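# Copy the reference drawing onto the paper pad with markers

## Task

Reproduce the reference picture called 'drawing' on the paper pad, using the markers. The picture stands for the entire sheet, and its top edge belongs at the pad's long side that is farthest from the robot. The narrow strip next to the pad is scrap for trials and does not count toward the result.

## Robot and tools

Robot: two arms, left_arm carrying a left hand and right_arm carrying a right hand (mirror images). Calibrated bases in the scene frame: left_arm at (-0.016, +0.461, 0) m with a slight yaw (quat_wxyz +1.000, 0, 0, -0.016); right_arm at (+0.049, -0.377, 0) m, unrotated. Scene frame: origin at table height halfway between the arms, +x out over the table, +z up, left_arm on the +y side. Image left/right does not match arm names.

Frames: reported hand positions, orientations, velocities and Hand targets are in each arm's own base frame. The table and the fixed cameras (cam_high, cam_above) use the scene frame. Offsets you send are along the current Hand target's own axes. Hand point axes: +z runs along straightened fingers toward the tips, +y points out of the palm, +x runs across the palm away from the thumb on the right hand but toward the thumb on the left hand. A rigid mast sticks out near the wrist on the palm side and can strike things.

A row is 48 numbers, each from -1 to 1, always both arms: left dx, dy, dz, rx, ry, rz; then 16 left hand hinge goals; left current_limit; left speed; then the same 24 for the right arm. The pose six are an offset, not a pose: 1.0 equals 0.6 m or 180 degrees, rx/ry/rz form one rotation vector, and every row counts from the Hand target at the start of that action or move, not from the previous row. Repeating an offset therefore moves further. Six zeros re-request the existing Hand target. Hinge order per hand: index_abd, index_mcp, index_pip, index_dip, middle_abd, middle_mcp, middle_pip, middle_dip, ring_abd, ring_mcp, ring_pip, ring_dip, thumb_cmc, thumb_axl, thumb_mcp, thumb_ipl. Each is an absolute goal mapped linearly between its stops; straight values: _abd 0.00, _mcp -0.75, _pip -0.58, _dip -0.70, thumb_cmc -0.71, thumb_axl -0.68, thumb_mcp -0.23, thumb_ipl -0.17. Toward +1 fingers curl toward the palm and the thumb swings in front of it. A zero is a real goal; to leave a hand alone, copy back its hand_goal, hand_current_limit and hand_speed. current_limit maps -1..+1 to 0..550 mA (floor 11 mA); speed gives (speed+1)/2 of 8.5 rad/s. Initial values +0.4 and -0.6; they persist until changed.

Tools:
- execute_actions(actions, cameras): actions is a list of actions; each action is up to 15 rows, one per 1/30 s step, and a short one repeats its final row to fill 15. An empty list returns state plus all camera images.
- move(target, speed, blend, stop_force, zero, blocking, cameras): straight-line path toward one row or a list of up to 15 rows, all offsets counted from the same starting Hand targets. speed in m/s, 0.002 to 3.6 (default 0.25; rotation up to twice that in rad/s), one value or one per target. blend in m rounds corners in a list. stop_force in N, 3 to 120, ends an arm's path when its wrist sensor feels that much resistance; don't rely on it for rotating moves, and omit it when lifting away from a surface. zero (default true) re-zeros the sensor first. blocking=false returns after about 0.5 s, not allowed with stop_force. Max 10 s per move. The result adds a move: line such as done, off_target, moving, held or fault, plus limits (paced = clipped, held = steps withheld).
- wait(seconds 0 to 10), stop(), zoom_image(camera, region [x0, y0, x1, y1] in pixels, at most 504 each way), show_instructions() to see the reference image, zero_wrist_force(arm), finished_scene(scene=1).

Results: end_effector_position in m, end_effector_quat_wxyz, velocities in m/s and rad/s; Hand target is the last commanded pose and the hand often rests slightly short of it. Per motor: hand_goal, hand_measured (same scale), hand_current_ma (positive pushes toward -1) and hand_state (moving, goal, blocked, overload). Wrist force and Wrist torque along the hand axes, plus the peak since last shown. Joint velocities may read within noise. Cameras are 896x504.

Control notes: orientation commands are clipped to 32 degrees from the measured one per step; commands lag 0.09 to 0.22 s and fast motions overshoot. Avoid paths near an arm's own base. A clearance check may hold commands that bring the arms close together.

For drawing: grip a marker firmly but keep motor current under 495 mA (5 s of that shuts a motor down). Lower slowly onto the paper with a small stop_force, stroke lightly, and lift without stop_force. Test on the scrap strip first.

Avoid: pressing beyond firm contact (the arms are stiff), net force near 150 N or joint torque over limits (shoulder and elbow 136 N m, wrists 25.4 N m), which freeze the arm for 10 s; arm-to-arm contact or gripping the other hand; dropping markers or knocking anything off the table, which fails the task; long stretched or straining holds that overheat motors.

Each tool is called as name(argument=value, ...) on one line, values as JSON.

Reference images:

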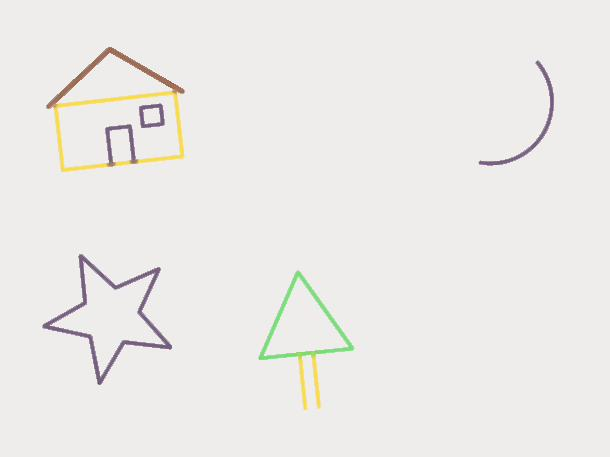

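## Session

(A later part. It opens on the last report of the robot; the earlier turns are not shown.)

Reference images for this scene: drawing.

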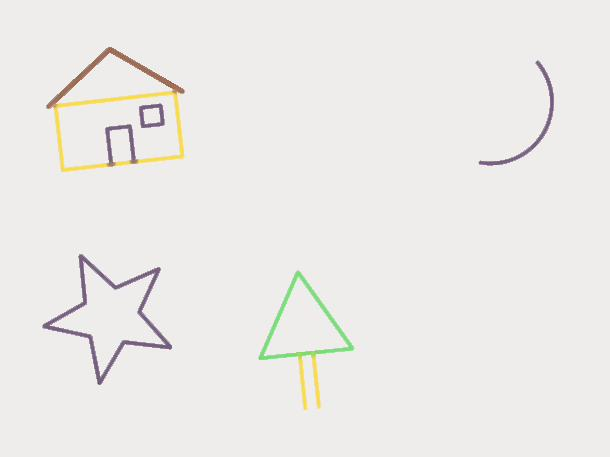

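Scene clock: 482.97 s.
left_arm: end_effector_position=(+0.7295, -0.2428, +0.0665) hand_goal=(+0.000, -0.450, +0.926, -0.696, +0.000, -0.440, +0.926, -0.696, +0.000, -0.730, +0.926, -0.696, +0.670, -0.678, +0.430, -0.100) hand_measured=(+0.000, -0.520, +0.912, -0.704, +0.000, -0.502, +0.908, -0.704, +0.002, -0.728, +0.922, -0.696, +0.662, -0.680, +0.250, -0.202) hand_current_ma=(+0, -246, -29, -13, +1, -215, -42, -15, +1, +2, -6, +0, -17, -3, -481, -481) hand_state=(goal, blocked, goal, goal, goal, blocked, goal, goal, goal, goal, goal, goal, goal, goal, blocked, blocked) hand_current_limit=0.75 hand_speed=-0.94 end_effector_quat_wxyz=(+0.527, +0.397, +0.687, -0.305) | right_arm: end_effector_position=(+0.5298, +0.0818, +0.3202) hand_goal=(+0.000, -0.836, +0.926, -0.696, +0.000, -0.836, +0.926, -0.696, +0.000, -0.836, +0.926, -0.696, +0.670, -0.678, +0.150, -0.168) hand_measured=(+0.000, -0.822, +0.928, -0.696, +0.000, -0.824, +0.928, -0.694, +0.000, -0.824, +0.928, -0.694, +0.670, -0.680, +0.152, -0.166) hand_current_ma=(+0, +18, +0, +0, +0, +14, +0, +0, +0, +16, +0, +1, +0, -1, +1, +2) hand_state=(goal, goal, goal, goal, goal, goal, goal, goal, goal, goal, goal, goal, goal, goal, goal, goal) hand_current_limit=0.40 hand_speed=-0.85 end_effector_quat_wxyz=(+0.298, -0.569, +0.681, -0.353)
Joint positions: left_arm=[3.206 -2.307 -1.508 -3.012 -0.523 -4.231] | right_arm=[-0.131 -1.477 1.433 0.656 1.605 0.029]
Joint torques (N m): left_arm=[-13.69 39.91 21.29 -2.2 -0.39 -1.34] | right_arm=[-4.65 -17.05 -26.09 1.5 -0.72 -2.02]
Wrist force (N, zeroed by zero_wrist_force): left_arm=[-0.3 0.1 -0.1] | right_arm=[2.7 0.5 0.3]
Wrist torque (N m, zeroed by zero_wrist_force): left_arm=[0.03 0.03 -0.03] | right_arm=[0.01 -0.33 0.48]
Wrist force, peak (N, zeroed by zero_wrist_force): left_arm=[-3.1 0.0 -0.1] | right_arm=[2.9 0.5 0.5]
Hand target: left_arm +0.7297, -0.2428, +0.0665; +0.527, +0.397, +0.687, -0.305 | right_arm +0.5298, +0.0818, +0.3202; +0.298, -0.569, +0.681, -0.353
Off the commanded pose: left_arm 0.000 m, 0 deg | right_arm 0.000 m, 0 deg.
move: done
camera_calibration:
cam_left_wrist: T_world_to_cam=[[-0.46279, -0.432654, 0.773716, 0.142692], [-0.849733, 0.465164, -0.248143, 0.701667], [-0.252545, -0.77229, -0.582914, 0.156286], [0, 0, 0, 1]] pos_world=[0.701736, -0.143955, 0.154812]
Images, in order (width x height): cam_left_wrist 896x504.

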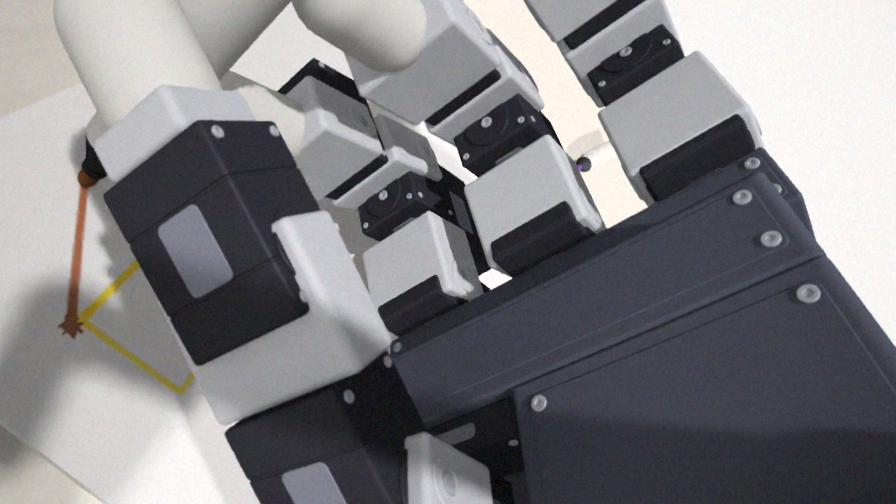

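move(target=[[-0.01288,0,-0.00345,0,0,0,0,-0.45,0.927,-0.696,0,-0.44,0.927,-0.696,0,-0.73,0.927,-0.696,0.671,-0.677,0.43,-0.1,0.75,-0.94,0,0,0,0,0,0,0,-0.8356,0.927,-0.696,0,-0.8356,0.927,-0.696,0,-0.8356,0.927,-0.696,0.671,-0.677,0.15,-0.168,0.4,-0.85],[-0.02454,-0.05469,0.04006,0,0,0,0,-0.45,0.927,-0.696,0,-0.44,0.927,-0.696,0,-0.73,0.927,-0.696,0.671,-0.677,0.43,-0.1,0.75,-0.94,0,0,0,0,0,0,0,-0.8356,0.927,-0.696,0,-0.8356,0.927,-0.696,0,-0.8356,0.927,-0.696,0.671,-0.677,0.15,-0.168,0.4,-0.85],[-0.01424,-0.05469,0.04282,0,0,0,0,-0.45,0.927,-0.696,0,-0.44,0.927,-0.696,0,-0.73,0.927,-0.696,0.671,-0.677,0.43,-0.1,0.75,-0.94,0,0,0,0,0,0,0,-0.8356,0.927,-0.696,0,-0.8356,0.927,-0.696,0,-0.8356,0.927,-0.696,0.671,-0.677,0.15,-0.168,0.4,-0.85]], speed=[0.06,0.15,0.05])

move(target=[0.0081,0,0.0022,0,0,0,0,-0.45,0.927,-0.696,0,-0.44,0.927,-0.696,0,-0.73,0.927,-0.696,0.671,-0.677,0.43,-0.1,0.75,-0.94,0,0,0,0,0,0,0,-0.8356,0.927,-0.696,0,-0.8356,0.927,-0.696,0,-0.8356,0.927,-0.696,0.671,-0.677,0.15,-0.168,0.4,-0.85], speed=0.005, stop_force=3)

Scene clock: 486.00 s.
left_arm: end_effector_position=(+0.7147, -0.2826, +0.0683) hand_goal=(+0.000, -0.450, +0.926, -0.696, +0.000, -0.440, +0.926, -0.696, +0.000, -0.730, +0.926, -0.696, +0.670, -0.678, +0.430, -0.100) hand_measured=(+0.000, -0.520, +0.912, -0.704, +0.000, -0.502, +0.908, -0.704, +0.002, -0.728, +0.922, -0.696, +0.662, -0.680, +0.250, -0.202) hand_current_ma=(+0, -246, -29, -13, +1, -215, -42, -15, +1, +2, -6, +0, -17, -4, -481, -481) hand_state=(goal, blocked, goal, goal, goal, blocked, goal, goal, goal, goal, goal, goal, goal, goal, blocked, blocked) hand_current_limit=0.75 hand_speed=-0.94 end_effector_quat_wxyz=(+0.527, +0.397, +0.687, -0.305) | right_arm: end_effector_position=(+0.5298, +0.0818, +0.3202) hand_goal=(+0.000, -0.836, +0.926, -0.696, +0.000, -0.836, +0.926, -0.696, +0.000, -0.836, +0.926, -0.696, +0.670, -0.678, +0.150, -0.168) hand_measured=(+0.000, -0.822, +0.928, -0.696, +0.000, -0.824, +0.928, -0.694, +0.000, -0.824, +0.928, -0.694, +0.670, -0.680, +0.152, -0.166) hand_current_ma=(+0, +18, +0, +0, +0, +14, +0, +0, +0, +16, +0, +1, +0, -1, +1, +2) hand_state=(goal, goal, goal, goal, goal, goal, goal, goal, goal, goal, goal, goal, goal, goal, goal, goal) hand_current_limit=0.40 hand_speed=-0.85 end_effector_quat_wxyz=(+0.298, -0.569, +0.681, -0.353)
Joint positions: left_arm=[3.133 -2.279 -1.545 -2.943 -0.587 -4.299] | right_arm=[-0.131 -1.477 1.433 0.656 1.605 0.029]
Joint torques (N m): left_arm=[-14.07 39.87 8.68 1.35 -0.56 -1.37] | right_arm=[-3.49 -17.15 -26.85 1.19 -0.6 -1.76]
Wrist force (N, zeroed by zero_wrist_force): left_arm=[0.2 -0.3 0.4] | right_arm=[2.5 0.6 0.3]
Wrist torque (N m, zeroed by zero_wrist_force): left_arm=[-0.04 0.02 0.02] | right_arm=[0.03 -0.31 0.46]
Wrist force, peak (N, zeroed by zero_wrist_force): left_arm=[0.1 -0.5 0.8] | right_arm=[2.9 0.6 0.4]
Hand target: left_arm +0.7147, -0.2826, +0.0681; +0.527, +0.397, +0.687, -0.305 | right_arm +0.5298, +0.0818, +0.3202; +0.298, -0.569, +0.681, -0.353
Off the commanded pose: left_arm 0.000 m, 0 deg | right_arm 0.000 m, 0 deg.
move: done

Scene clock: 487.70 s.
left_arm: end_effector_position=(+0.7147, -0.2827, +0.0661) hand_goal=(+0.000, -0.450, +0.926, -0.696, +0.000, -0.440, +0.926, -0.696, +0.000, -0.730, +0.926, -0.696, +0.670, -0.678, +0.430, -0.100) hand_measured=(+0.000, -0.520, +0.912, -0.704, +0.000, -0.502, +0.908, -0.704, +0.002, -0.728, +0.922, -0.696, +0.662, -0.680, +0.250, -0.202) hand_current_ma=(+0, -246, -29, -13, +1, -215, -42, -15, +1, +2, -6, +0, -16, -3, -481, -481) hand_state=(goal, blocked, goal, goal, goal, blocked, goal, goal, goal, goal, goal, goal, goal, goal, blocked, blocked) hand_current_limit=0.75 hand_speed=-0.94 end_effector_quat_wxyz=(+0.527, +0.397, +0.687, -0.305) | right_arm: end_effector_position=(+0.5298, +0.0818, +0.3202) hand_goal=(+0.000, -0.836, +0.926, -0.696, +0.000, -0.836, +0.926, -0.696, +0.000, -0.836, +0.926, -0.696, +0.670, -0.678, +0.150, -0.168) hand_measured=(+0.000, -0.822, +0.928, -0.696, +0.000, -0.824, +0.928, -0.694, +0.000, -0.824, +0.928, -0.694, +0.670, -0.680, +0.152, -0.166) hand_current_ma=(+0, +18, +0, +0, +0, +14, +0, +0, +0, +16, +0, +1, +0, -1, +1, +2) hand_state=(goal, goal, goal, goal, goal, goal, goal, goal, goal, goal, goal, goal, goal, goal, goal, goal) hand_current_limit=0.40 hand_speed=-0.85 end_effector_quat_wxyz=(+0.298, -0.569, +0.681, -0.353)
Joint positions: left_arm=[3.133 -2.283 -1.546 -2.939 -0.587 -4.299] | right_arm=[-0.131 -1.477 1.433 0.656 1.605 0.029]
Joint torques (N m): left_arm=[-10.4 52.25 21.13 -2.07 -0.23 -1.04] | right_arm=[-4.27 -18.17 -26.41 0.99 -0.75 -1.9]
Wrist force (N, zeroed by zero_wrist_force): left_arm=[-2.7 -0.4 0.4] | right_arm=[2.4 0.2 0.4]
Wrist torque (N m, zeroed by zero_wrist_force): left_arm=[-0.05 0.06 0.05] | right_arm=[-0.04 -0.29 0.45]
Wrist force, peak (N, zeroed by zero_wrist_force): left_arm=[-4.1 -0.6 0.4] | right_arm=[2.9 0.7 0.7]
Hand target: left_arm +0.7147, -0.2827, +0.0661; +0.527, +0.397, +0.687, -0.305 (not the last commanded pose) | right_arm +0.5298, +0.0818, +0.3202; +0.298, -0.569, +0.681, -0.353
Off the commanded pose: left_arm 0.003 m, 0 deg | right_arm 0.000 m, 0 deg.
move: contact (left_arm)

move(target=[0.01161,0.05476,-0.04364,0,0,0,0,-0.45,0.927,-0.696,0,-0.44,0.927,-0.696,0,-0.73,0.927,-0.696,0.671,-0.677,0.43,-0.1,0.75,-0.94,0,0,0,0,0,0,0,-0.8356,0.927,-0.696,0,-0.8356,0.927,-0.696,0,-0.8356,0.927,-0.696,0.671,-0.677,0.15,-0.168,0.4,-0.85], speed=0.03, cameras=["cam_left_wrist"])

Scene clock: 490.00 s.
left_arm: end_effector_position=(+0.7296, -0.2429, +0.0661) hand_goal=(+0.000, -0.450, +0.926, -0.696, +0.000, -0.440, +0.926, -0.696, +0.000, -0.730, +0.926, -0.696, +0.670, -0.678, +0.430, -0.100) hand_measured=(+0.000, -0.520, +0.912, -0.704, +0.000, -0.502, +0.908, -0.704, +0.002, -0.728, +0.922, -0.696, +0.662, -0.680, +0.250, -0.202) hand_current_ma=(+0, -246, -28, -13, +1, -215, -42, -15, +1, +2, -6, +0, -16, -3, -481, -481) hand_state=(goal, blocked, goal, goal, goal, blocked, goal, goal, goal, goal, goal, goal, goal, goal, blocked, blocked) hand_current_limit=0.75 hand_speed=-0.94 end_effector_quat_wxyz=(+0.527, +0.397, +0.687, -0.305) | right_arm: end_effector_position=(+0.5298, +0.0818, +0.3202) hand_goal=(+0.000, -0.836, +0.926, -0.696, +0.000, -0.836, +0.926, -0.696, +0.000, -0.836, +0.926, -0.696, +0.670, -0.678, +0.150, -0.168) hand_measured=(+0.000, -0.822, +0.928, -0.696, +0.000, -0.824, +0.928, -0.694, +0.000, -0.824, +0.928, -0.694, +0.670, -0.680, +0.152, -0.166) hand_current_ma=(+0, +18, +0, +0, +0, +14, +0, +0, +0, +16, +0, +1, +0, -1, +1, +2) hand_state=(goal, goal, goal, goal, goal, goal, goal, goal, goal, goal, goal, goal, goal, goal, goal, goal) hand_current_limit=0.40 hand_speed=-0.85 end_effector_quat_wxyz=(+0.298, -0.569, +0.681, -0.353)
Joint positions: left_arm=[3.206 -2.308 -1.508 -3.011 -0.523 -4.231] | right_arm=[-0.131 -1.477 1.433 0.656 1.605 0.029]
Joint torques (N m): left_arm=[13.35 38.16 21.53 -2.02 2.16 1.83] | right_arm=[-4.04 -17.29 -26.39 1.18 -0.4 -1.93]
Wrist force (N, zeroed by zero_wrist_force): left_arm=[-2.0 -0.3 -0.3] | right_arm=[3.1 0.7 0.7]
Wrist torque (N m, zeroed by zero_wrist_force): left_arm=[0.04 0.04 -0.18] | right_arm=[0.00 -0.39 0.51]
Wrist force, peak (N, zeroed by zero_wrist_force): left_arm=[-3.0 -0.5 0.4] | right_arm=[3.1 0.7 0.7]
Hand target: left_arm +0.7297, -0.2428, +0.0661; +0.527, +0.397, +0.687, -0.305 | right_arm +0.5298, +0.0818, +0.3202; +0.298, -0.569, +0.681, -0.353
Off the commanded pose: left_arm 0.000 m, 0 deg | right_arm 0.000 m, 0 deg.
move: done
camera_calibration:
cam_left_wrist: T_world_to_cam=[[-0.462855, -0.432619, 0.773696, 0.143016], [-0.849698, 0.465198, -0.248203, 0.701735], [-0.252544, -0.77229, -0.582915, 0.155924], [0, 0, 0, 1]] pos_world=[0.701836, -0.144156, 0.154412]
Images, in order (width x height): cam_left_wrist 896x504.

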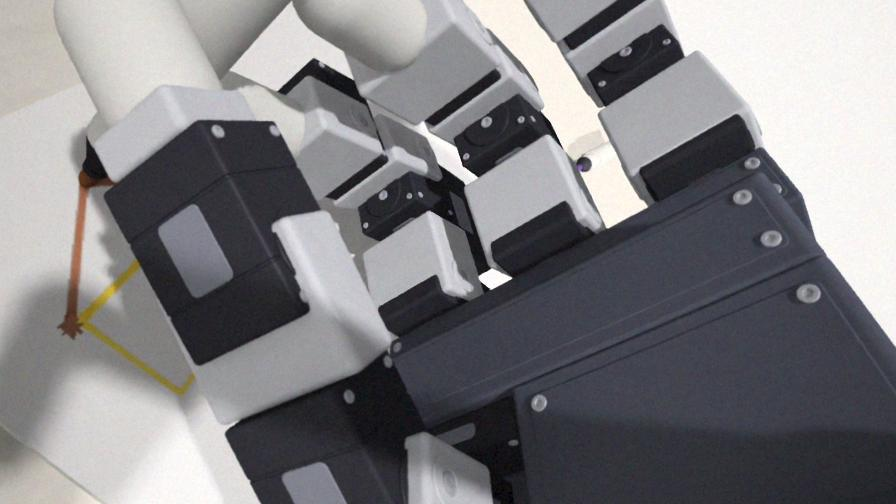

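move(target=[[-0.0483,0,-0.01294,0,0,0,0,-0.45,0.927,-0.696,0,-0.44,0.927,-0.696,0,-0.73,0.927,-0.696,0.671,-0.677,0.43,-0.1,0.75,-0.94,0,0,0,0,0,0,0,-0.8356,0.927,-0.696,0,-0.8356,0.927,-0.696,0,-0.8356,0.927,-0.696,0.671,-0.677,0.15,-0.168,0.4,-0.85],[-0.07877,-0.2348,-0.22124,0,0,0,0,-0.45,0.927,-0.696,0,-0.44,0.927,-0.696,0,-0.73,0.927,-0.696,0.671,-0.677,0.43,-0.1,0.75,-0.94,0,0,0,0,0,0,0,-0.8356,0.927,-0.696,0,-0.8356,0.927,-0.696,0,-0.8356,0.927,-0.696,0.671,-0.677,0.15,-0.168,0.4,-0.85]], speed=[0.1,0.3], blend=[0.01,0], cameras=["cam_above"])

zoom_image(camera="cam_above", region=[300, 145, 400, 235])

Scene clock: 492.33 s.
left_arm: end_effector_position=(+0.5498, -0.2127, +0.1459) hand_goal=(+0.000, -0.450, +0.926, -0.696, +0.000, -0.440, +0.926, -0.696, +0.000, -0.730, +0.926, -0.696, +0.670, -0.678, +0.430, -0.100) hand_measured=(+0.000, -0.520, +0.912, -0.704, +0.000, -0.502, +0.908, -0.704, +0.002, -0.728, +0.922, -0.696, +0.660, -0.680, +0.250, -0.202) hand_current_ma=(+0, -246, -28, -13, +1, -215, -42, -15, +1, +2, -6, +0, -17, -4, -481, -481) hand_state=(goal, blocked, goal, goal, goal, blocked, goal, goal, goal, goal, goal, goal, goal, goal, blocked, blocked) hand_current_limit=0.75 hand_speed=-0.94 end_effector_quat_wxyz=(+0.527, +0.397, +0.687, -0.305) | right_arm: end_effector_position=(+0.5298, +0.0818, +0.3202) hand_goal=(+0.000, -0.836, +0.926, -0.696, +0.000, -0.836, +0.926, -0.696, +0.000, -0.836, +0.926, -0.696, +0.670, -0.678, +0.150, -0.168) hand_measured=(+0.000, -0.822, +0.928, -0.696, +0.000, -0.824, +0.928, -0.694, +0.000, -0.824, +0.928, -0.694, +0.670, -0.680, +0.152, -0.166) hand_current_ma=(+0, +18, +0, +0, +0, +14, +0, +0, +0, +16, +0, +1, +0, -1, +1, +2) hand_state=(goal, goal, goal, goal, goal, goal, goal, goal, goal, goal, goal, goal, goal, goal, goal, goal) hand_current_limit=0.40 hand_speed=-0.85 end_effector_quat_wxyz=(+0.298, -0.569, +0.681, -0.353)
Joint positions: left_arm=[3.323 -1.863 -2.018 -3.074 -0.427 -4.085] | right_arm=[-0.131 -1.477 1.433 0.656 1.605 0.029]
Joint torques (N m): left_arm=[13.54 35.56 7.84 -2.38 2.14 1.83] | right_arm=[-4.5 -18.34 -25.79 1.11 -0.33 -1.91]
Wrist force (N, zeroed by zero_wrist_force): left_arm=[-0.2 -0.3 -0.4] | right_arm=[2.5 0.4 0.2]
Wrist torque (N m, zeroed by zero_wrist_force): left_arm=[0.01 0.03 -0.20] | right_arm=[0.01 -0.30 0.46]
Wrist force, peak (N, zeroed by zero_wrist_force): left_arm=[-2.2 -0.5 0.0] | right_arm=[3.0 0.5 0.5]
Hand target: left_arm +0.5496, -0.2126, +0.1460; +0.527, +0.397, +0.687, -0.305 | right_arm +0.5298, +0.0818, +0.3202; +0.298, -0.569, +0.681, -0.353
Off the commanded pose: left_arm 0.000 m, 0 deg | right_arm 0.000 m, 0 deg.
move: done
Images, in order (width x height): cam_above 896x504.

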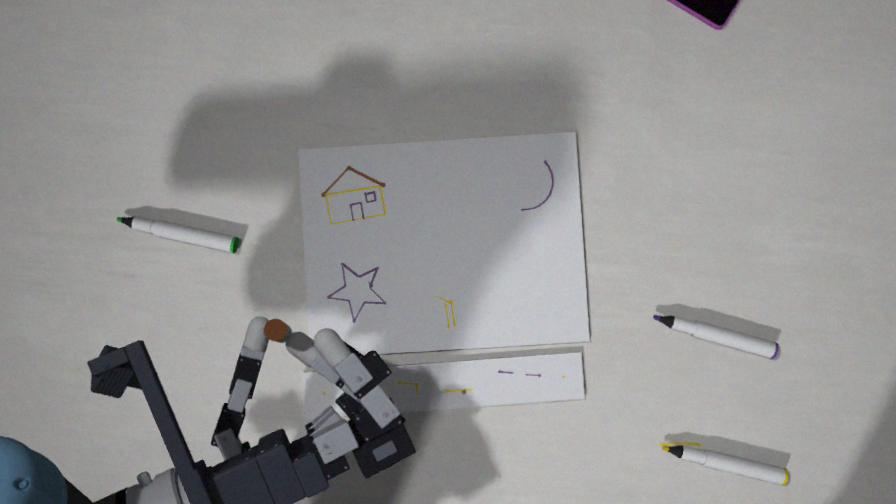

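Scaled by 5.040 from the camera's 896x504 image, which has a finer 1280x720 frame.

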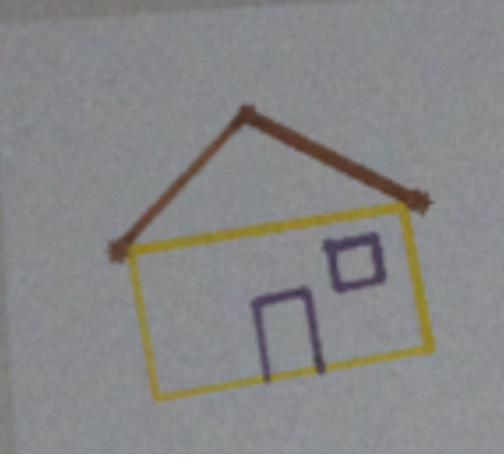

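move(target=[-0.04138,-0.09853,-0.19331,-0.2038,-0.0282,-0.5521,0,-0.45,0.927,-0.696,0,-0.44,0.927,-0.696,0,-0.73,0.927,-0.696,0.671,-0.677,0.43,-0.1,0.75,-0.94,0,0,0,0,0,0,0,-0.8356,0.927,-0.696,0,-0.8356,0.927,-0.696,0,-0.8356,0.927,-0.696,0.671,-0.677,0.15,-0.168,0.4,-0.85], speed=0.4)

move(target=[0,0.2198,0.1539,0,0,0,0,-0.45,0.927,-0.696,0,-0.44,0.927,-0.696,0,-0.73,0.927,-0.696,0.671,-0.677,0.43,-0.1,0.75,-0.94,0,0,0,0,0,0,0,-0.8356,0.927,-0.696,0,-0.8356,0.927,-0.696,0,-0.8356,0.927,-0.696,0.671,-0.677,0.15,-0.168,0.4,-0.85], speed=0.2)

move(target=[0,0.0342,0.024,0,0,0,0,-0.45,0.927,-0.696,0,-0.44,0.927,-0.696,0,-0.73,0.927,-0.696,0.671,-0.677,0.43,-0.1,0.75,-0.94,0,0,0,0,0,0,0,-0.8356,0.927,-0.696,0,-0.8356,0.927,-0.696,0,-0.8356,0.927,-0.696,0.671,-0.677,0.15,-0.168,0.4,-0.85], speed=0.012, stop_force=3)

Scene clock: 496.20 s.
left_arm: end_effector_position=(+0.4457, -0.1506, +0.1999) hand_goal=(+0.000, -0.450, +0.926, -0.696, +0.000, -0.440, +0.926, -0.696, +0.000, -0.730, +0.926, -0.696, +0.670, -0.678, +0.430, -0.100) hand_measured=(+0.000, -0.520, +0.912, -0.704, +0.000, -0.500, +0.908, -0.704, +0.002, -0.728, +0.922, -0.696, +0.660, -0.680, +0.248, -0.202) hand_current_ma=(+0, -246, -28, -13, +1, -206, -42, -15, +1, +4, -6, +0, -17, -4, -481, -481) hand_state=(goal, blocked, goal, goal, goal, blocked, goal, goal, goal, goal, goal, goal, goal, goal, blocked, blocked) hand_current_limit=0.75 hand_speed=-0.94 end_effector_quat_wxyz=(+0.225, -0.433, +0.774, -0.404) | right_arm: end_effector_position=(+0.5298, +0.0818, +0.3202) hand_goal=(+0.000, -0.836, +0.926, -0.696, +0.000, -0.836, +0.926, -0.696, +0.000, -0.836, +0.926, -0.696, +0.670, -0.678, +0.150, -0.168) hand_measured=(+0.000, -0.822, +0.928, -0.696, +0.000, -0.824, +0.928, -0.694, +0.000, -0.824, +0.928, -0.694, +0.670, -0.680, +0.152, -0.166) hand_current_ma=(+0, +18, +0, +0, +0, +14, +0, +0, +0, +16, +0, +1, +0, -1, +1, +2) hand_state=(goal, goal, goal, goal, goal, goal, goal, goal, goal, goal, goal, goal, goal, goal, goal, goal) hand_current_limit=0.40 hand_speed=-0.85 end_effector_quat_wxyz=(+0.298, -0.569, +0.681, -0.353)
Joint positions: left_arm=[3.37 -1.599 -1.841 -3.621 -0.956 -5.768] | right_arm=[-0.131 -1.477 1.433 0.656 1.605 0.029]
Joint torques (N m): left_arm=[12.07 13.77 24.63 -2.4 -0.57 -1.38] | right_arm=[-3.99 -17.66 -26.87 1.22 -0.5 -1.86]
Wrist force (N, zeroed by zero_wrist_force): left_arm=[-1.5 2.6 -0.1] | right_arm=[2.4 0.5 0.4]
Wrist torque (N m, zeroed by zero_wrist_force): left_arm=[0.33 0.13 -0.29] | right_arm=[0.00 -0.30 0.45]
Wrist force, peak (N, zeroed by zero_wrist_force): left_arm=[-1.7 2.9 0.1] | right_arm=[2.9 0.9 0.3]
Hand target: left_arm +0.4457, -0.1506, +0.1999; +0.225, -0.433, +0.774, -0.404 | right_arm +0.5298, +0.0818, +0.3202; +0.298, -0.569, +0.681, -0.353
Off the commanded pose: left_arm 0.000 m, 0 deg | right_arm 0.000 m, 0 deg.
move: done

Scene clock: 497.83 s.
left_arm: end_effector_position=(+0.4456, -0.1508, +0.0390) hand_goal=(+0.000, -0.450, +0.926, -0.696, +0.000, -0.440, +0.926, -0.696, +0.000, -0.730, +0.926, -0.696, +0.670, -0.678, +0.430, -0.100) hand_measured=(+0.000, -0.520, +0.912, -0.704, +0.000, -0.500, +0.908, -0.704, +0.002, -0.728, +0.922, -0.696, +0.660, -0.680, +0.248, -0.202) hand_current_ma=(+0, -246, -28, -13, +1, -206, -42, -15, +1, +4, -6, +0, -17, -4, -481, -481) hand_state=(goal, blocked, goal, goal, goal, blocked, goal, goal, goal, goal, goal, goal, goal, goal, blocked, blocked) hand_current_limit=0.75 hand_speed=-0.94 end_effector_quat_wxyz=(+0.225, -0.433, +0.774, -0.404) | right_arm: end_effector_position=(+0.5298, +0.0818, +0.3202) hand_goal=(+0.000, -0.836, +0.926, -0.696, +0.000, -0.836, +0.926, -0.696, +0.000, -0.836, +0.926, -0.696, +0.670, -0.678, +0.150, -0.168) hand_measured=(+0.000, -0.822, +0.928, -0.696, +0.000, -0.824, +0.928, -0.694, +0.000, -0.824, +0.928, -0.694, +0.670, -0.680, +0.152, -0.166) hand_current_ma=(+0, +18, +0, +0, +0, +14, +0, +0, +0, +16, +0, +1, +0, -1, +1, +2) hand_state=(goal, goal, goal, goal, goal, goal, goal, goal, goal, goal, goal, goal, goal, goal, goal, goal) hand_current_limit=0.40 hand_speed=-0.85 end_effector_quat_wxyz=(+0.298, -0.569, +0.681, -0.353)
Joint positions: left_arm=[3.37 -1.802 -2.08 -3.178 -0.956 -5.768] | right_arm=[-0.131 -1.477 1.433 0.656 1.605 0.029]
Joint torques (N m): left_arm=[-13.08 18.94 6.33 0.47 -0.35 -1.43] | right_arm=[-4.89 -17.7 -27.56 1.13 -0.02 -1.92]
Wrist force (N, zeroed by zero_wrist_force): left_arm=[-1.8 2.7 0.1] | right_arm=[2.5 0.6 0.2]
Wrist torque (N m, zeroed by zero_wrist_force): left_arm=[0.32 0.18 -0.31] | right_arm=[0.04 -0.30 0.46]
Wrist force, peak (N, zeroed by zero_wrist_force): left_arm=[-1.6 3.4 0.0] | right_arm=[2.8 0.7 0.5]
Hand target: left_arm +0.4457, -0.1508, +0.0389; +0.225, -0.433, +0.774, -0.404 | right_arm +0.5298, +0.0818, +0.3202; +0.298, -0.569, +0.681, -0.353
Off the commanded pose: left_arm 0.000 m, 0 deg | right_arm 0.000 m, 0 deg.
move: done

Scene clock: 500.67 s.
left_arm: end_effector_position=(+0.4457, -0.1508, +0.0192) hand_goal=(+0.000, -0.450, +0.926, -0.696, +0.000, -0.440, +0.926, -0.696, +0.000, -0.730, +0.926, -0.696, +0.670, -0.678, +0.430, -0.100) hand_measured=(+0.000, -0.520, +0.912, -0.704, +0.000, -0.500, +0.908, -0.704, +0.002, -0.728, +0.922, -0.696, +0.660, -0.680, +0.248, -0.202) hand_current_ma=(+0, -246, -28, -13, +1, -206, -42, -15, +1, +5, -6, +0, -17, -4, -481, -481) hand_state=(goal, blocked, goal, goal, goal, blocked, goal, goal, goal, goal, goal, goal, goal, goal, blocked, blocked) hand_current_limit=0.75 hand_speed=-0.94 end_effector_quat_wxyz=(+0.225, -0.433, +0.774, -0.404) | right_arm: end_effector_position=(+0.5298, +0.0818, +0.3202) hand_goal=(+0.000, -0.836, +0.926, -0.696, +0.000, -0.836, +0.926, -0.696, +0.000, -0.836, +0.926, -0.696, +0.670, -0.678, +0.150, -0.168) hand_measured=(+0.000, -0.822, +0.928, -0.696, +0.000, -0.824, +0.928, -0.694, +0.000, -0.824, +0.928, -0.694, +0.670, -0.680, +0.152, -0.166) hand_current_ma=(+0, +18, +0, +0, +0, +14, +0, +0, +0, +16, +0, +1, +0, -1, +1, +2) hand_state=(goal, goal, goal, goal, goal, goal, goal, goal, goal, goal, goal, goal, goal, goal, goal, goal) hand_current_limit=0.40 hand_speed=-0.85 end_effector_quat_wxyz=(+0.298, -0.569, +0.681, -0.353)
Joint positions: left_arm=[3.369 -1.84 -2.099 -3.121 -0.956 -5.768] | right_arm=[-0.131 -1.477 1.433 0.656 1.605 0.029]
Joint torques (N m): left_arm=[-9.95 33.42 18.93 -2.12 -0.15 0.47] | right_arm=[-3.66 -18.47 -26.89 1.09 -0.13 -1.8]
Wrist force (N, zeroed by zero_wrist_force): left_arm=[-1.3 0.3 -1.6] | right_arm=[2.8 0.8 0.4]
Wrist torque (N m, zeroed by zero_wrist_force): left_arm=[0.17 0.14 -0.30] | right_arm=[0.05 -0.34 0.50]
Wrist force, peak (N, zeroed by zero_wrist_force): left_arm=[-0.9 -6.2 -6.1] | right_arm=[3.0 0.5 0.6]
Hand target: left_arm +0.4457, -0.1508, +0.0192; +0.225, -0.433, +0.774, -0.404 (not the last commanded pose) | right_arm +0.5298, +0.0818, +0.3202; +0.298, -0.569, +0.681, -0.353
Off the commanded pose: left_arm 0.005 m, 0 deg | right_arm 0.000 m, 0 deg.
move: contact (left_arm)

move(target=[0,0,0,0,0,0,0,-0.6,0.927,-0.696,0,-0.58,0.927,-0.696,0,-0.73,0.927,-0.696,0.671,-0.677,0.22,-0.168,0.4,-0.9,0,0,0,0,0,0,0,-0.8356,0.927,-0.696,0,-0.8356,0.927,-0.696,0,-0.8356,0.927,-0.696,0.671,-0.677,0.15,-0.168,0.4,-0.85])

move(target=[[0,0,0,0,0,0,0,-0.8356,0.927,-0.696,0,-0.8356,0.927,-0.696,0,-0.8356,0.927,-0.696,0.671,-0.677,0.15,-0.168,0.4,-0.85,0,0,0,0,0,0,0,-0.8356,0.927,-0.696,0,-0.8356,0.927,-0.696,0,-0.8356,0.927,-0.696,0.671,-0.677,0.15,-0.168,0.4,-0.85],[0,-0.0546,-0.0382,0,0,0,0,-0.8356,0.927,-0.696,0,-0.8356,0.927,-0.696,0,-0.8356,0.927,-0.696,0.671,-0.677,0.15,-0.168,0.4,-0.85,0,0,0,0,0,0,0,-0.8356,0.927,-0.696,0,-0.8356,0.927,-0.696,0,-0.8356,0.927,-0.696,0.671,-0.677,0.15,-0.168,0.4,-0.85]], speed=[0.05,0.08], cameras=["cam_above"])

zoom_image(camera="cam_above", region=[105, 190, 255, 280])

Scene clock: 503.77 s.
left_arm: end_effector_position=(+0.4457, -0.1508, +0.0192) hand_goal=(+0.000, -0.600, +0.926, -0.696, +0.000, -0.580, +0.926, -0.696, +0.000, -0.730, +0.926, -0.696, +0.670, -0.678, +0.220, -0.168) hand_measured=(+0.000, -0.590, +0.920, -0.700, +0.000, -0.570, +0.918, -0.700, +0.002, -0.728, +0.922, -0.696, +0.660, -0.680, +0.220, -0.174) hand_current_ma=(+0, +21, -12, -5, +1, +20, -13, -6, +1, +5, -6, +0, -17, -4, +0, -12) hand_state=(goal, goal, goal, goal, goal, goal, goal, goal, goal, goal, goal, goal, goal, goal, goal, goal) hand_current_limit=0.40 hand_speed=-0.90 end_effector_quat_wxyz=(+0.225, -0.433, +0.774, -0.404) | right_arm: end_effector_position=(+0.5298, +0.0818, +0.3202) hand_goal=(+0.000, -0.836, +0.926, -0.696, +0.000, -0.836, +0.926, -0.696, +0.000, -0.836, +0.926, -0.696, +0.670, -0.678, +0.150, -0.168) hand_measured=(+0.000, -0.822, +0.928, -0.696, +0.000, -0.824, +0.928, -0.694, +0.000, -0.824, +0.928, -0.694, +0.670, -0.680, +0.152, -0.166) hand_current_ma=(+0, +18, +0, +0, +0, +14, +0, +0, +0, +16, +0, +1, +0, -1, +1, +2) hand_state=(goal, goal, goal, goal, goal, goal, goal, goal, goal, goal, goal, goal, goal, goal, goal, goal) hand_current_limit=0.40 hand_speed=-0.85 end_effector_quat_wxyz=(+0.298, -0.569, +0.681, -0.353)
Joint positions: left_arm=[3.369 -1.84 -2.099 -3.121 -0.956 -5.768] | right_arm=[-0.131 -1.477 1.433 0.656 1.605 0.029]
Joint torques (N m): left_arm=[-1.41 32.75 17.61 -0.76 0.31 1.42] | right_arm=[-3.89 -17.74 -26.67 1.3 -0.18 -1.86]
Wrist force (N, zeroed by zero_wrist_force): left_arm=[-0.8 -0.4 -2.6] | right_arm=[2.6 0.5 0.6]
Wrist torque (N m, zeroed by zero_wrist_force): left_arm=[0.13 0.13 -0.32] | right_arm=[-0.01 -0.33 0.47]
Wrist force, peak (N, zeroed by zero_wrist_force): left_arm=[-0.8 0.6 -3.0] | right_arm=[2.9 0.9 0.1]
Hand target: left_arm +0.4457, -0.1508, +0.0192; +0.225, -0.433, +0.774, -0.404 | right_arm +0.5298, +0.0818, +0.3202; +0.298, -0.569, +0.681, -0.353
Off the commanded pose: left_arm 0.000 m, 0 deg | right_arm 0.000 m, 0 deg.
move: done

Scene clock: 505.67 s.
left_arm: end_effector_position=(+0.4457, -0.1508, +0.0591) hand_goal=(+0.000, -0.836, +0.926, -0.696, +0.000, -0.836, +0.926, -0.696, +0.000, -0.836, +0.926, -0.696, +0.670, -0.678, +0.150, -0.168) hand_measured=(+0.000, -0.822, +0.926, -0.696, +0.000, -0.824, +0.926, -0.696, +0.002, -0.822, +0.926, -0.696, +0.666, -0.680, +0.152, -0.166) hand_current_ma=(+0, +30, +0, +0, +1, +28, +0, -1, +1, +32, +0, +0, -5, -4, +5, +4) hand_state=(goal, goal, goal, goal, goal, goal, goal, goal, goal, goal, goal, goal, goal, goal, goal, goal) hand_current_limit=0.40 hand_speed=-0.85 end_effector_quat_wxyz=(+0.225, -0.433, +0.774, -0.404) | right_arm: end_effector_position=(+0.5298, +0.0818, +0.3202) hand_goal=(+0.000, -0.836, +0.926, -0.696, +0.000, -0.836, +0.926, -0.696, +0.000, -0.836, +0.926, -0.696, +0.670, -0.678, +0.150, -0.168) hand_measured=(+0.000, -0.822, +0.928, -0.696, +0.000, -0.824, +0.928, -0.694, +0.000, -0.824, +0.928, -0.694, +0.670, -0.680, +0.152, -0.166) hand_current_ma=(+0, +18, +0, +0, +0, +14, +0, +0, +0, +16, +0, +1, +0, -1, +1, +2) hand_state=(goal, goal, goal, goal, goal, goal, goal, goal, goal, goal, goal, goal, goal, goal, goal, goal) hand_current_limit=0.40 hand_speed=-0.85 end_effector_quat_wxyz=(+0.298, -0.569, +0.681, -0.353)
Joint positions: left_arm=[3.37 -1.767 -2.059 -3.234 -0.956 -5.768] | right_arm=[-0.131 -1.477 1.433 0.656 1.605 0.029]
Joint torques (N m): left_arm=[14.24 32.21 21.27 -2.42 2.03 1.86] | right_arm=[-3.79 -19.09 -27.99 1.03 -0.17 -1.74]
Wrist force (N, zeroed by zero_wrist_force): left_arm=[-1.6 2.4 -0.3] | right_arm=[2.5 0.8 0.2]
Wrist torque (N m, zeroed by zero_wrist_force): left_arm=[0.32 0.15 -0.46] | right_arm=[0.06 -0.30 0.47]
Wrist force, peak (N, zeroed by zero_wrist_force): left_arm=[-0.6 -2.6 -2.4] | right_arm=[2.8 0.9 0.2]
Hand target: left_arm +0.4457, -0.1508, +0.0592; +0.225, -0.433, +0.774, -0.404 | right_arm +0.5298, +0.0818, +0.3202; +0.298, -0.569, +0.681, -0.353
Off the commanded pose: left_arm 0.000 m, 0 deg | right_arm 0.000 m, 0 deg.
move: done
Images, in order (width x height): cam_above 896x504.

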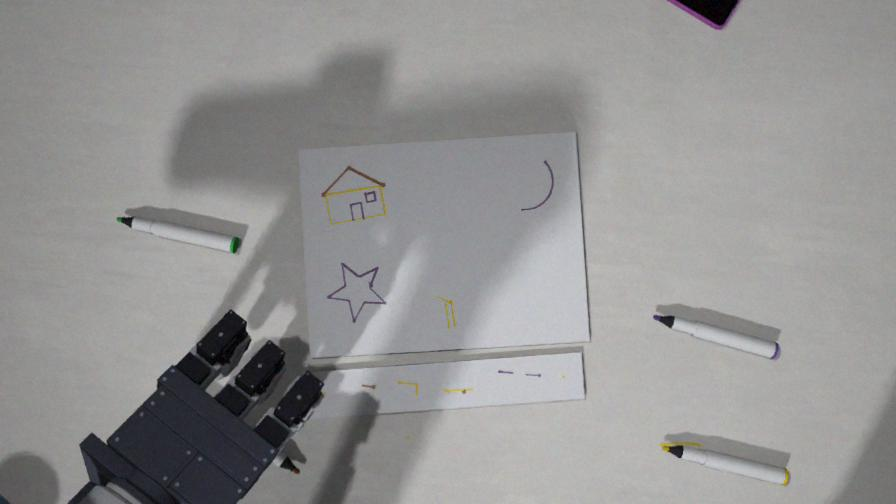

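Scaled by 3.360 from the camera's 896x504 image, which has a finer 1280x720 frame.

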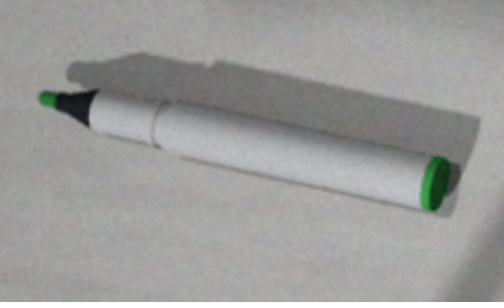

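move(target=[[0,-0.0819,-0.0574,0,0,0,0,-0.8356,0.927,-0.696,0,-0.8356,0.927,-0.696,0,-0.8356,0.927,-0.696,0.671,-0.677,0.09,-0.168,0.4,-0.85,0,0,0,0,0,0,0,-0.8356,0.927,-0.696,0,-0.8356,0.927,-0.696,0,-0.8356,0.927,-0.696,0.671,-0.677,0.15,-0.168,0.4,-0.85],[-0.362,-0.3027,0.0232,0,-0.1173,-0.0821,0,-0.8356,0.927,-0.696,0,-0.8356,0.927,-0.696,0,-0.8356,0.927,-0.696,0.671,-0.677,0.09,-0.168,0.4,-0.85,0,0,0,0,0,0,0,-0.8356,0.927,-0.696,0,-0.8356,0.927,-0.696,0,-0.8356,0.927,-0.696,0.671,-0.677,0.15,-0.168,0.4,-0.85]], speed=[0.15,0.3], blend=[0.02,0])

move(target=[0,0.2280,0.1597,0,0,0,0,-0.8356,0.927,-0.696,0,-0.8356,0.927,-0.696,0,-0.8356,0.927,-0.696,0.671,-0.677,0.09,-0.168,0.4,-0.8,0,0,0,0,0,0,0,-0.8356,0.927,-0.696,0,-0.8356,0.927,-0.696,0,-0.8356,0.927,-0.696,0.671,-0.677,0.15,-0.168,0.4,-0.85], speed=0.2, cameras=["cam_above","cam_left_wrist"])

zoom_image(camera="cam_above", region=[60, 140, 300, 300])

Scene clock: 510.13 s.
left_arm: end_effector_position=(+0.6579, -0.0262, +0.1998) hand_goal=(+0.000, -0.836, +0.926, -0.696, +0.000, -0.836, +0.926, -0.696, +0.000, -0.836, +0.926, -0.696, +0.670, -0.678, +0.090, -0.168) hand_measured=(+0.000, -0.824, +0.926, -0.696, +0.000, -0.824, +0.926, -0.696, +0.002, -0.822, +0.926, -0.696, +0.668, -0.680, +0.094, -0.166) hand_current_ma=(+0, +28, +0, +0, +1, +27, +0, -1, +1, +30, +0, +0, -3, -4, +6, +4) hand_state=(goal, goal, goal, goal, goal, goal, goal, goal, goal, goal, goal, goal, goal, goal, goal, goal) hand_current_limit=0.40 hand_speed=-0.85 end_effector_quat_wxyz=(+0.309, -0.595, +0.658, -0.343) | right_arm: end_effector_position=(+0.5298, +0.0818, +0.3202) hand_goal=(+0.000, -0.836, +0.926, -0.696, +0.000, -0.836, +0.926, -0.696, +0.000, -0.836, +0.926, -0.696, +0.670, -0.678, +0.150, -0.168) hand_measured=(+0.000, -0.822, +0.928, -0.696, +0.000, -0.824, +0.928, -0.694, +0.000, -0.824, +0.928, -0.694, +0.670, -0.680, +0.152, -0.166) hand_current_ma=(+0, +18, +0, +0, +0, +14, +0, +0, +0, +16, +0, +1, +0, -1, +1, +2) hand_state=(goal, goal, goal, goal, goal, goal, goal, goal, goal, goal, goal, goal, goal, goal, goal, goal) hand_current_limit=0.40 hand_speed=-0.85 end_effector_quat_wxyz=(+0.298, -0.569, +0.681, -0.353)
Joint positions: left_arm=[3.421 -2.003 -1.312 -3.614 -1.261 -6.058] | right_arm=[-0.131 -1.477 1.433 0.656 1.605 0.029]
Joint torques (N m): left_arm=[-13.51 32.83 26.1 -1.63 -1 -1.51] | right_arm=[-3.96 -17.96 -26.23 0.97 -0.1 -1.65]
Wrist force (N, zeroed by zero_wrist_force): left_arm=[-1.4 2.6 -0.5] | right_arm=[2.3 0.7 0.3]
Wrist torque (N m, zeroed by zero_wrist_force): left_arm=[0.32 0.15 -0.30] | right_arm=[0.05 -0.28 0.45]
Wrist force, peak (N, zeroed by zero_wrist_force): left_arm=[-1.5 3.4 0.1] | right_arm=[2.8 0.9 0.0]
Hand target: left_arm +0.6579, -0.0262, +0.1998; +0.309, -0.595, +0.658, -0.343 | right_arm +0.5298, +0.0818, +0.3202; +0.298, -0.569, +0.681, -0.353
Off the commanded pose: left_arm 0.000 m, 0 deg | right_arm 0.000 m, 0 deg.
move: done

Scene clock: 511.73 s.
left_arm: end_effector_position=(+0.6579, -0.0263, +0.0330) hand_goal=(+0.000, -0.836, +0.926, -0.696, +0.000, -0.836, +0.926, -0.696, +0.000, -0.836, +0.926, -0.696, +0.670, -0.678, +0.090, -0.168) hand_measured=(+0.000, -0.824, +0.926, -0.696, +0.000, -0.824, +0.926, -0.696, +0.002, -0.822, +0.926, -0.696, +0.668, -0.680, +0.094, -0.166) hand_current_ma=(+0, +27, +0, +0, +1, +26, +0, -1, +1, +30, +0, +0, -3, -4, +6, +4) hand_state=(goal, goal, goal, goal, goal, goal, goal, goal, goal, goal, goal, goal, goal, goal, goal, goal) hand_current_limit=0.40 hand_speed=-0.80 end_effector_quat_wxyz=(+0.309, -0.595, +0.658, -0.343) | right_arm: end_effector_position=(+0.5298, +0.0818, +0.3202) hand_goal=(+0.000, -0.836, +0.926, -0.696, +0.000, -0.836, +0.926, -0.696, +0.000, -0.836, +0.926, -0.696, +0.670, -0.678, +0.150, -0.168) hand_measured=(+0.000, -0.822, +0.928, -0.696, +0.000, -0.824, +0.928, -0.694, +0.000, -0.824, +0.928, -0.694, +0.670, -0.680, +0.152, -0.166) hand_current_ma=(+0, +18, +0, +0, +0, +14, +0, +0, +0, +16, +0, +1, +0, -1, +1, +2) hand_state=(goal, goal, goal, goal, goal, goal, goal, goal, goal, goal, goal, goal, goal, goal, goal, goal) hand_current_limit=0.40 hand_speed=-0.85 end_effector_quat_wxyz=(+0.298, -0.569, +0.681, -0.353)
Joint positions: left_arm=[3.42 -2.144 -1.55 -3.236 -1.261 -6.059] | right_arm=[-0.131 -1.477 1.433 0.656 1.605 0.029]
Joint torques (N m): left_arm=[-13.35 35.42 9.25 1.09 -0.91 -1.52] | right_arm=[-2.62 -17.28 -26.86 1.14 0.12 -1.83]
Wrist force (N, zeroed by zero_wrist_force): left_arm=[-1.3 2.8 0.1] | right_arm=[2.5 0.1 0.0]
Wrist torque (N m, zeroed by zero_wrist_force): left_arm=[0.33 0.15 -0.26] | right_arm=[0.00 -0.29 0.45]
Wrist force, peak (N, zeroed by zero_wrist_force): left_arm=[-1.1 3.4 0.3] | right_arm=[2.9 0.6 0.5]
Hand target: left_arm +0.6580, -0.0264, +0.0328; +0.309, -0.595, +0.658, -0.343 | right_arm +0.5298, +0.0818, +0.3202; +0.298, -0.569, +0.681, -0.353
Off the commanded pose: left_arm 0.000 m, 0 deg | right_arm 0.000 m, 0 deg.
move: done
camera_calibration:
cam_left_wrist: T_world_to_cam=[[0.382164, 0.750272, 0.539484, -0.287919], [-0.357901, -0.418064, 0.834943, 0.149253], [0.851973, -0.512167, 0.108754, -0.456847], [0, 0, 0, 1]] pos_world=[0.552671, 0.0444336, 0.0803937]
Images, in order (width x height): cam_above 896x504, cam_left_wrist 896x504.

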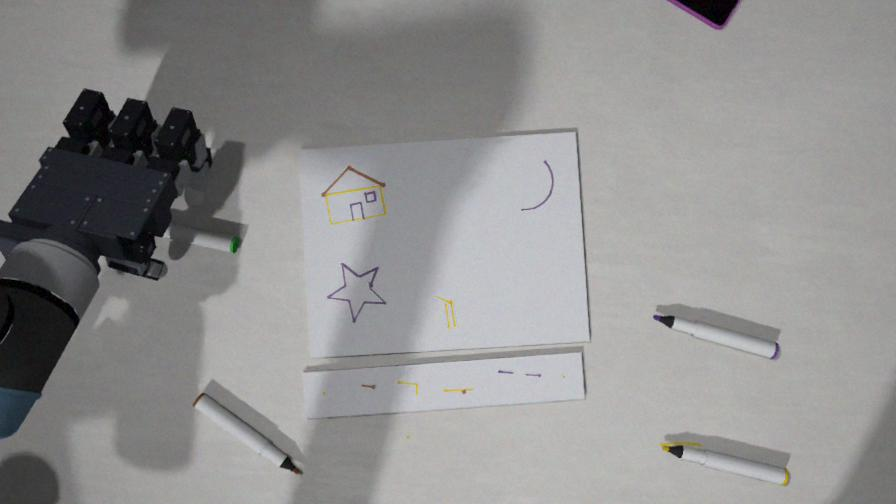

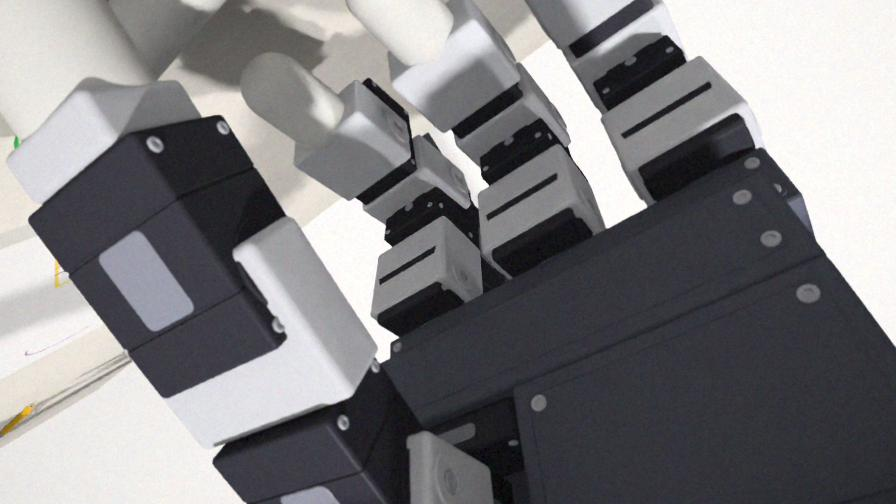

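Scaled by 2.100 from the camera's 896x504 image, which has a finer 1280x720 frame.

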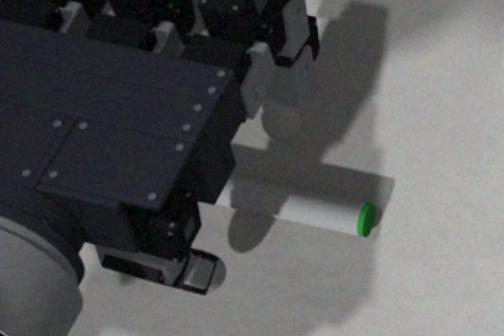

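zero_wrist_force(arm="left_arm")

move(target=[0,0.0164,0.0115,0,0,0,0,-0.8356,0.927,-0.696,0,-0.8356,0.927,-0.696,0,-0.8356,0.927,-0.696,0.671,-0.677,0.09,-0.168,0.4,-0.8,0,0,0,0,0,0,0,-0.8356,0.927,-0.696,0,-0.8356,0.927,-0.696,0,-0.8356,0.927,-0.696,0.671,-0.677,0.15,-0.168,0.4,-0.85], speed=0.02, stop_force=4)

move(target=[0,0,0,0,0,0,0,-0.65,0.927,-0.696,0,-0.65,0.927,-0.696,0,-0.70,0.927,-0.696,0.671,-0.677,0.25,-0.168,0.4,-0.85,0,0,0,0,0,0,0,-0.8356,0.927,-0.696,0,-0.8356,0.927,-0.696,0,-0.8356,0.927,-0.696,0.671,-0.677,0.15,-0.168,0.4,-0.85])

move(target=[0,0.0055,0.0038,0,0,0,0,-0.65,0.927,-0.696,0,-0.65,0.927,-0.696,0,-0.70,0.927,-0.696,0.671,-0.677,0.25,-0.168,0.4,-0.85,0,0,0,0,0,0,0,-0.8356,0.927,-0.696,0,-0.8356,0.927,-0.696,0,-0.8356,0.927,-0.696,0.671,-0.677,0.15,-0.168,0.4,-0.85], speed=0.004, stop_force=3, cameras=["cam_above","cam_left_wrist"])

Wrist force sensor zeroed.

Scene clock: 514.00 s.
left_arm: end_effector_position=(+0.6580, -0.0264, +0.0208) hand_goal=(+0.000, -0.836, +0.926, -0.696, +0.000, -0.836, +0.926, -0.696, +0.000, -0.836, +0.926, -0.696, +0.670, -0.678, +0.090, -0.168) hand_measured=(+0.000, -0.824, +0.926, -0.696, +0.000, -0.824, +0.926, -0.696, +0.002, -0.822, +0.926, -0.696, +0.668, -0.680, +0.094, -0.166) hand_current_ma=(+0, +27, +0, +0, +1, +26, +0, -1, +1, +30, +0, +0, -3, -4, +6, +4) hand_state=(goal, goal, goal, goal, goal, goal, goal, goal, goal, goal, goal, goal, goal, goal, goal, goal) hand_current_limit=0.40 hand_speed=-0.80 end_effector_quat_wxyz=(+0.309, -0.595, +0.658, -0.343) | right_arm: end_effector_position=(+0.5298, +0.0818, +0.3202) hand_goal=(+0.000, -0.836, +0.926, -0.696, +0.000, -0.836, +0.926, -0.696, +0.000, -0.836, +0.926, -0.696, +0.670, -0.678, +0.150, -0.168) hand_measured=(+0.000, -0.822, +0.928, -0.696, +0.000, -0.824, +0.928, -0.694, +0.000, -0.824, +0.928, -0.694, +0.670, -0.680, +0.152, -0.166) hand_current_ma=(+0, +18, +0, +0, +0, +14, +0, +0, +0, +16, +0, +1, +0, -1, +1, +2) hand_state=(goal, goal, goal, goal, goal, goal, goal, goal, goal, goal, goal, goal, goal, goal, goal, goal) hand_current_limit=0.40 hand_speed=-0.85 end_effector_quat_wxyz=(+0.298, -0.569, +0.681, -0.353)
Joint positions: left_arm=[3.42 -2.159 -1.56 -3.21 -1.261 -6.059] | right_arm=[-0.131 -1.477 1.433 0.656 1.605 0.029]
Joint torques (N m): left_arm=[-13.56 35.58 9.2 1.21 -0.86 -1.35] | right_arm=[-3.66 -18.74 -26.47 1.33 0.06 -1.77]
Wrist force (N, zeroed by zero_wrist_force): left_arm=[-0.1 -0.5 0.0] | right_arm=[2.4 0.5 0.4]
Wrist torque (N m, zeroed by zero_wrist_force): left_arm=[-0.06 0.01 0.00] | right_arm=[0.01 -0.29 0.45]
Wrist force, peak (N, zeroed by zero_wrist_force): left_arm=[-0.4 -0.4 -0.6] | right_arm=[3.0 0.7 0.3]
Hand target: left_arm +0.6580, -0.0264, +0.0208; +0.309, -0.595, +0.658, -0.343 | right_arm +0.5298, +0.0818, +0.3202; +0.298, -0.569, +0.681, -0.353
Off the commanded pose: left_arm 0.000 m, 0 deg | right_arm 0.000 m, 0 deg.
move: done

Scene clock: 514.67 s.
left_arm: end_effector_position=(+0.6580, -0.0264, +0.0208) hand_goal=(+0.000, -0.650, +0.926, -0.696, +0.000, -0.650, +0.926, -0.696, +0.000, -0.700, +0.926, -0.696, +0.670, -0.678, +0.250, -0.168) hand_measured=(+0.000, -0.648, +0.926, -0.696, +0.000, -0.648, +0.926, -0.696, +0.002, -0.698, +0.926, -0.696, +0.668, -0.680, +0.246, -0.166) hand_current_ma=(+0, +2, +0, +0, +1, +2, +0, -1, +1, +3, +0, +0, -3, -4, -7, +4) hand_state=(goal, goal, goal, goal, goal, goal, goal, goal, goal, goal, goal, goal, goal, goal, goal, goal) hand_current_limit=0.40 hand_speed=-0.85 end_effector_quat_wxyz=(+0.309, -0.595, +0.658, -0.343) | right_arm: end_effector_position=(+0.5298, +0.0818, +0.3202) hand_goal=(+0.000, -0.836, +0.926, -0.696, +0.000, -0.836, +0.926, -0.696, +0.000, -0.836, +0.926, -0.696, +0.670, -0.678, +0.150, -0.168) hand_measured=(+0.000, -0.822, +0.928, -0.696, +0.000, -0.824, +0.928, -0.694, +0.000, -0.824, +0.928, -0.694, +0.670, -0.680, +0.152, -0.166) hand_current_ma=(+0, +18, +0, +0, +0, +14, +0, +0, +0, +16, +0, +1, +0, -1, +1, +2) hand_state=(goal, goal, goal, goal, goal, goal, goal, goal, goal, goal, goal, goal, goal, goal, goal, goal) hand_current_limit=0.40 hand_speed=-0.85 end_effector_quat_wxyz=(+0.298, -0.569, +0.681, -0.353)
Joint positions: left_arm=[3.42 -2.159 -1.56 -3.21 -1.261 -6.059] | right_arm=[-0.131 -1.477 1.433 0.656 1.605 0.029]
Joint torques (N m): left_arm=[-12.16 36.57 9.85 0.86 -0.86 -1.35] | right_arm=[-3.7 -18.22 -25.86 1.03 0 -1.85]
Wrist force (N, zeroed by zero_wrist_force): left_arm=[-0.3 -0.3 -0.4] | right_arm=[2.8 0.5 0.4]
Wrist torque (N m, zeroed by zero_wrist_force): left_arm=[0.00 0.01 -0.01] | right_arm=[0.01 -0.35 0.48]
Wrist force, peak (N, zeroed by zero_wrist_force): left_arm=[-0.5 -0.2 -0.5] | right_arm=[2.8 0.8 0.3]
Hand target: left_arm +0.6580, -0.0264, +0.0208; +0.309, -0.595, +0.658, -0.343 | right_arm +0.5298, +0.0818, +0.3202; +0.298, -0.569, +0.681, -0.353
Off the commanded pose: left_arm 0.000 m, 0 deg | right_arm 0.000 m, 0 deg.
move: done

Scene clock: 516.50 s.
left_arm: end_effector_position=(+0.6580, -0.0264, +0.0189) hand_goal=(+0.000, -0.650, +0.926, -0.696, +0.000, -0.650, +0.926, -0.696, +0.000, -0.700, +0.926, -0.696, +0.670, -0.678, +0.250, -0.168) hand_measured=(+0.000, -0.648, +0.926, -0.696, +0.000, -0.648, +0.926, -0.696, +0.002, -0.698, +0.926, -0.696, +0.668, -0.680, +0.246, -0.166) hand_current_ma=(+0, +2, +0, +0, +1, +2, +0, -1, +1, +3, +0, +0, -3, -4, -6, +3) hand_state=(goal, goal, goal, goal, goal, goal, goal, goal, goal, goal, goal, goal, goal, goal, goal, goal) hand_current_limit=0.40 hand_speed=-0.85 end_effector_quat_wxyz=(+0.309, -0.595, +0.658, -0.343) | right_arm: end_effector_position=(+0.5298, +0.0818, +0.3202) hand_goal=(+0.000, -0.836, +0.926, -0.696, +0.000, -0.836, +0.926, -0.696, +0.000, -0.836, +0.926, -0.696, +0.670, -0.678, +0.150, -0.168) hand_measured=(+0.000, -0.822, +0.928, -0.696, +0.000, -0.824, +0.928, -0.694, +0.000, -0.824, +0.928, -0.694, +0.670, -0.680, +0.152, -0.166) hand_current_ma=(+0, +18, +0, +0, +0, +14, +0, +0, +0, +16, +0, +1, +0, -1, +1, +2) hand_state=(goal, goal, goal, goal, goal, goal, goal, goal, goal, goal, goal, goal, goal, goal, goal, goal) hand_current_limit=0.40 hand_speed=-0.85 end_effector_quat_wxyz=(+0.298, -0.569, +0.681, -0.353)
Joint positions: left_arm=[3.42 -2.162 -1.562 -3.206 -1.261 -6.059] | right_arm=[-0.131 -1.477 1.433 0.656 1.605 0.029]
Joint torques (N m): left_arm=[-12.76 47.75 22.1 -1.81 -0.65 -1.06] | right_arm=[-3.07 -19.32 -26.47 1.14 0.19 -1.63]
Wrist force (N, zeroed by zero_wrist_force): left_arm=[-0.1 -3.2 -2.7] | right_arm=[2.6 0.5 0.5]
Wrist torque (N m, zeroed by zero_wrist_force): left_arm=[-0.17 0.04 -0.03] | right_arm=[0.00 -0.31 0.46]
Wrist force, peak (N, zeroed by zero_wrist_force): left_arm=[0.2 -4.7 -3.8] | right_arm=[2.8 0.8 0.4]
Hand target: left_arm +0.6580, -0.0264, +0.0189; +0.309, -0.595, +0.658, -0.343 (not the last commanded pose) | right_arm +0.5298, +0.0818, +0.3202; +0.298, -0.569, +0.681, -0.353
Off the commanded pose: left_arm 0.002 m, 0 deg | right_arm 0.000 m, 0 deg.
move: contact (left_arm)
camera_calibration:
cam_left_wrist: T_world_to_cam=[[0.382184, 0.750236, 0.53952, -0.280363], [-0.357945, -0.418074, 0.834919, 0.161088], [0.851945, -0.512211, 0.108762, -0.455382], [0, 0, 0, 1]] pos_world=[0.552771, 0.0444336, 0.0662938]
Images, in order (width x height): cam_above 896x504, cam_left_wrist 896x504.

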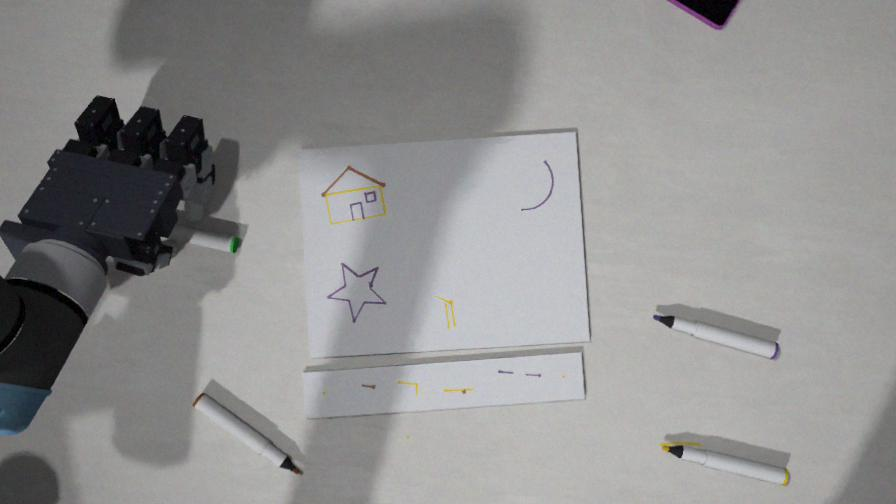

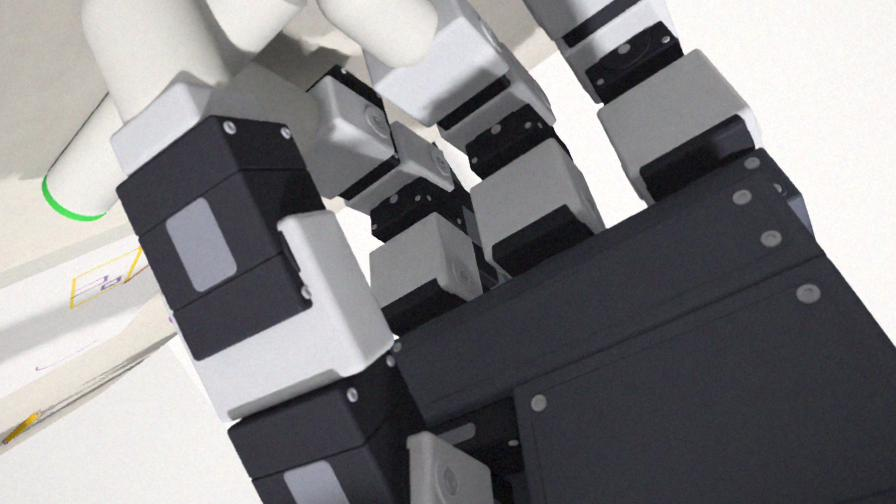

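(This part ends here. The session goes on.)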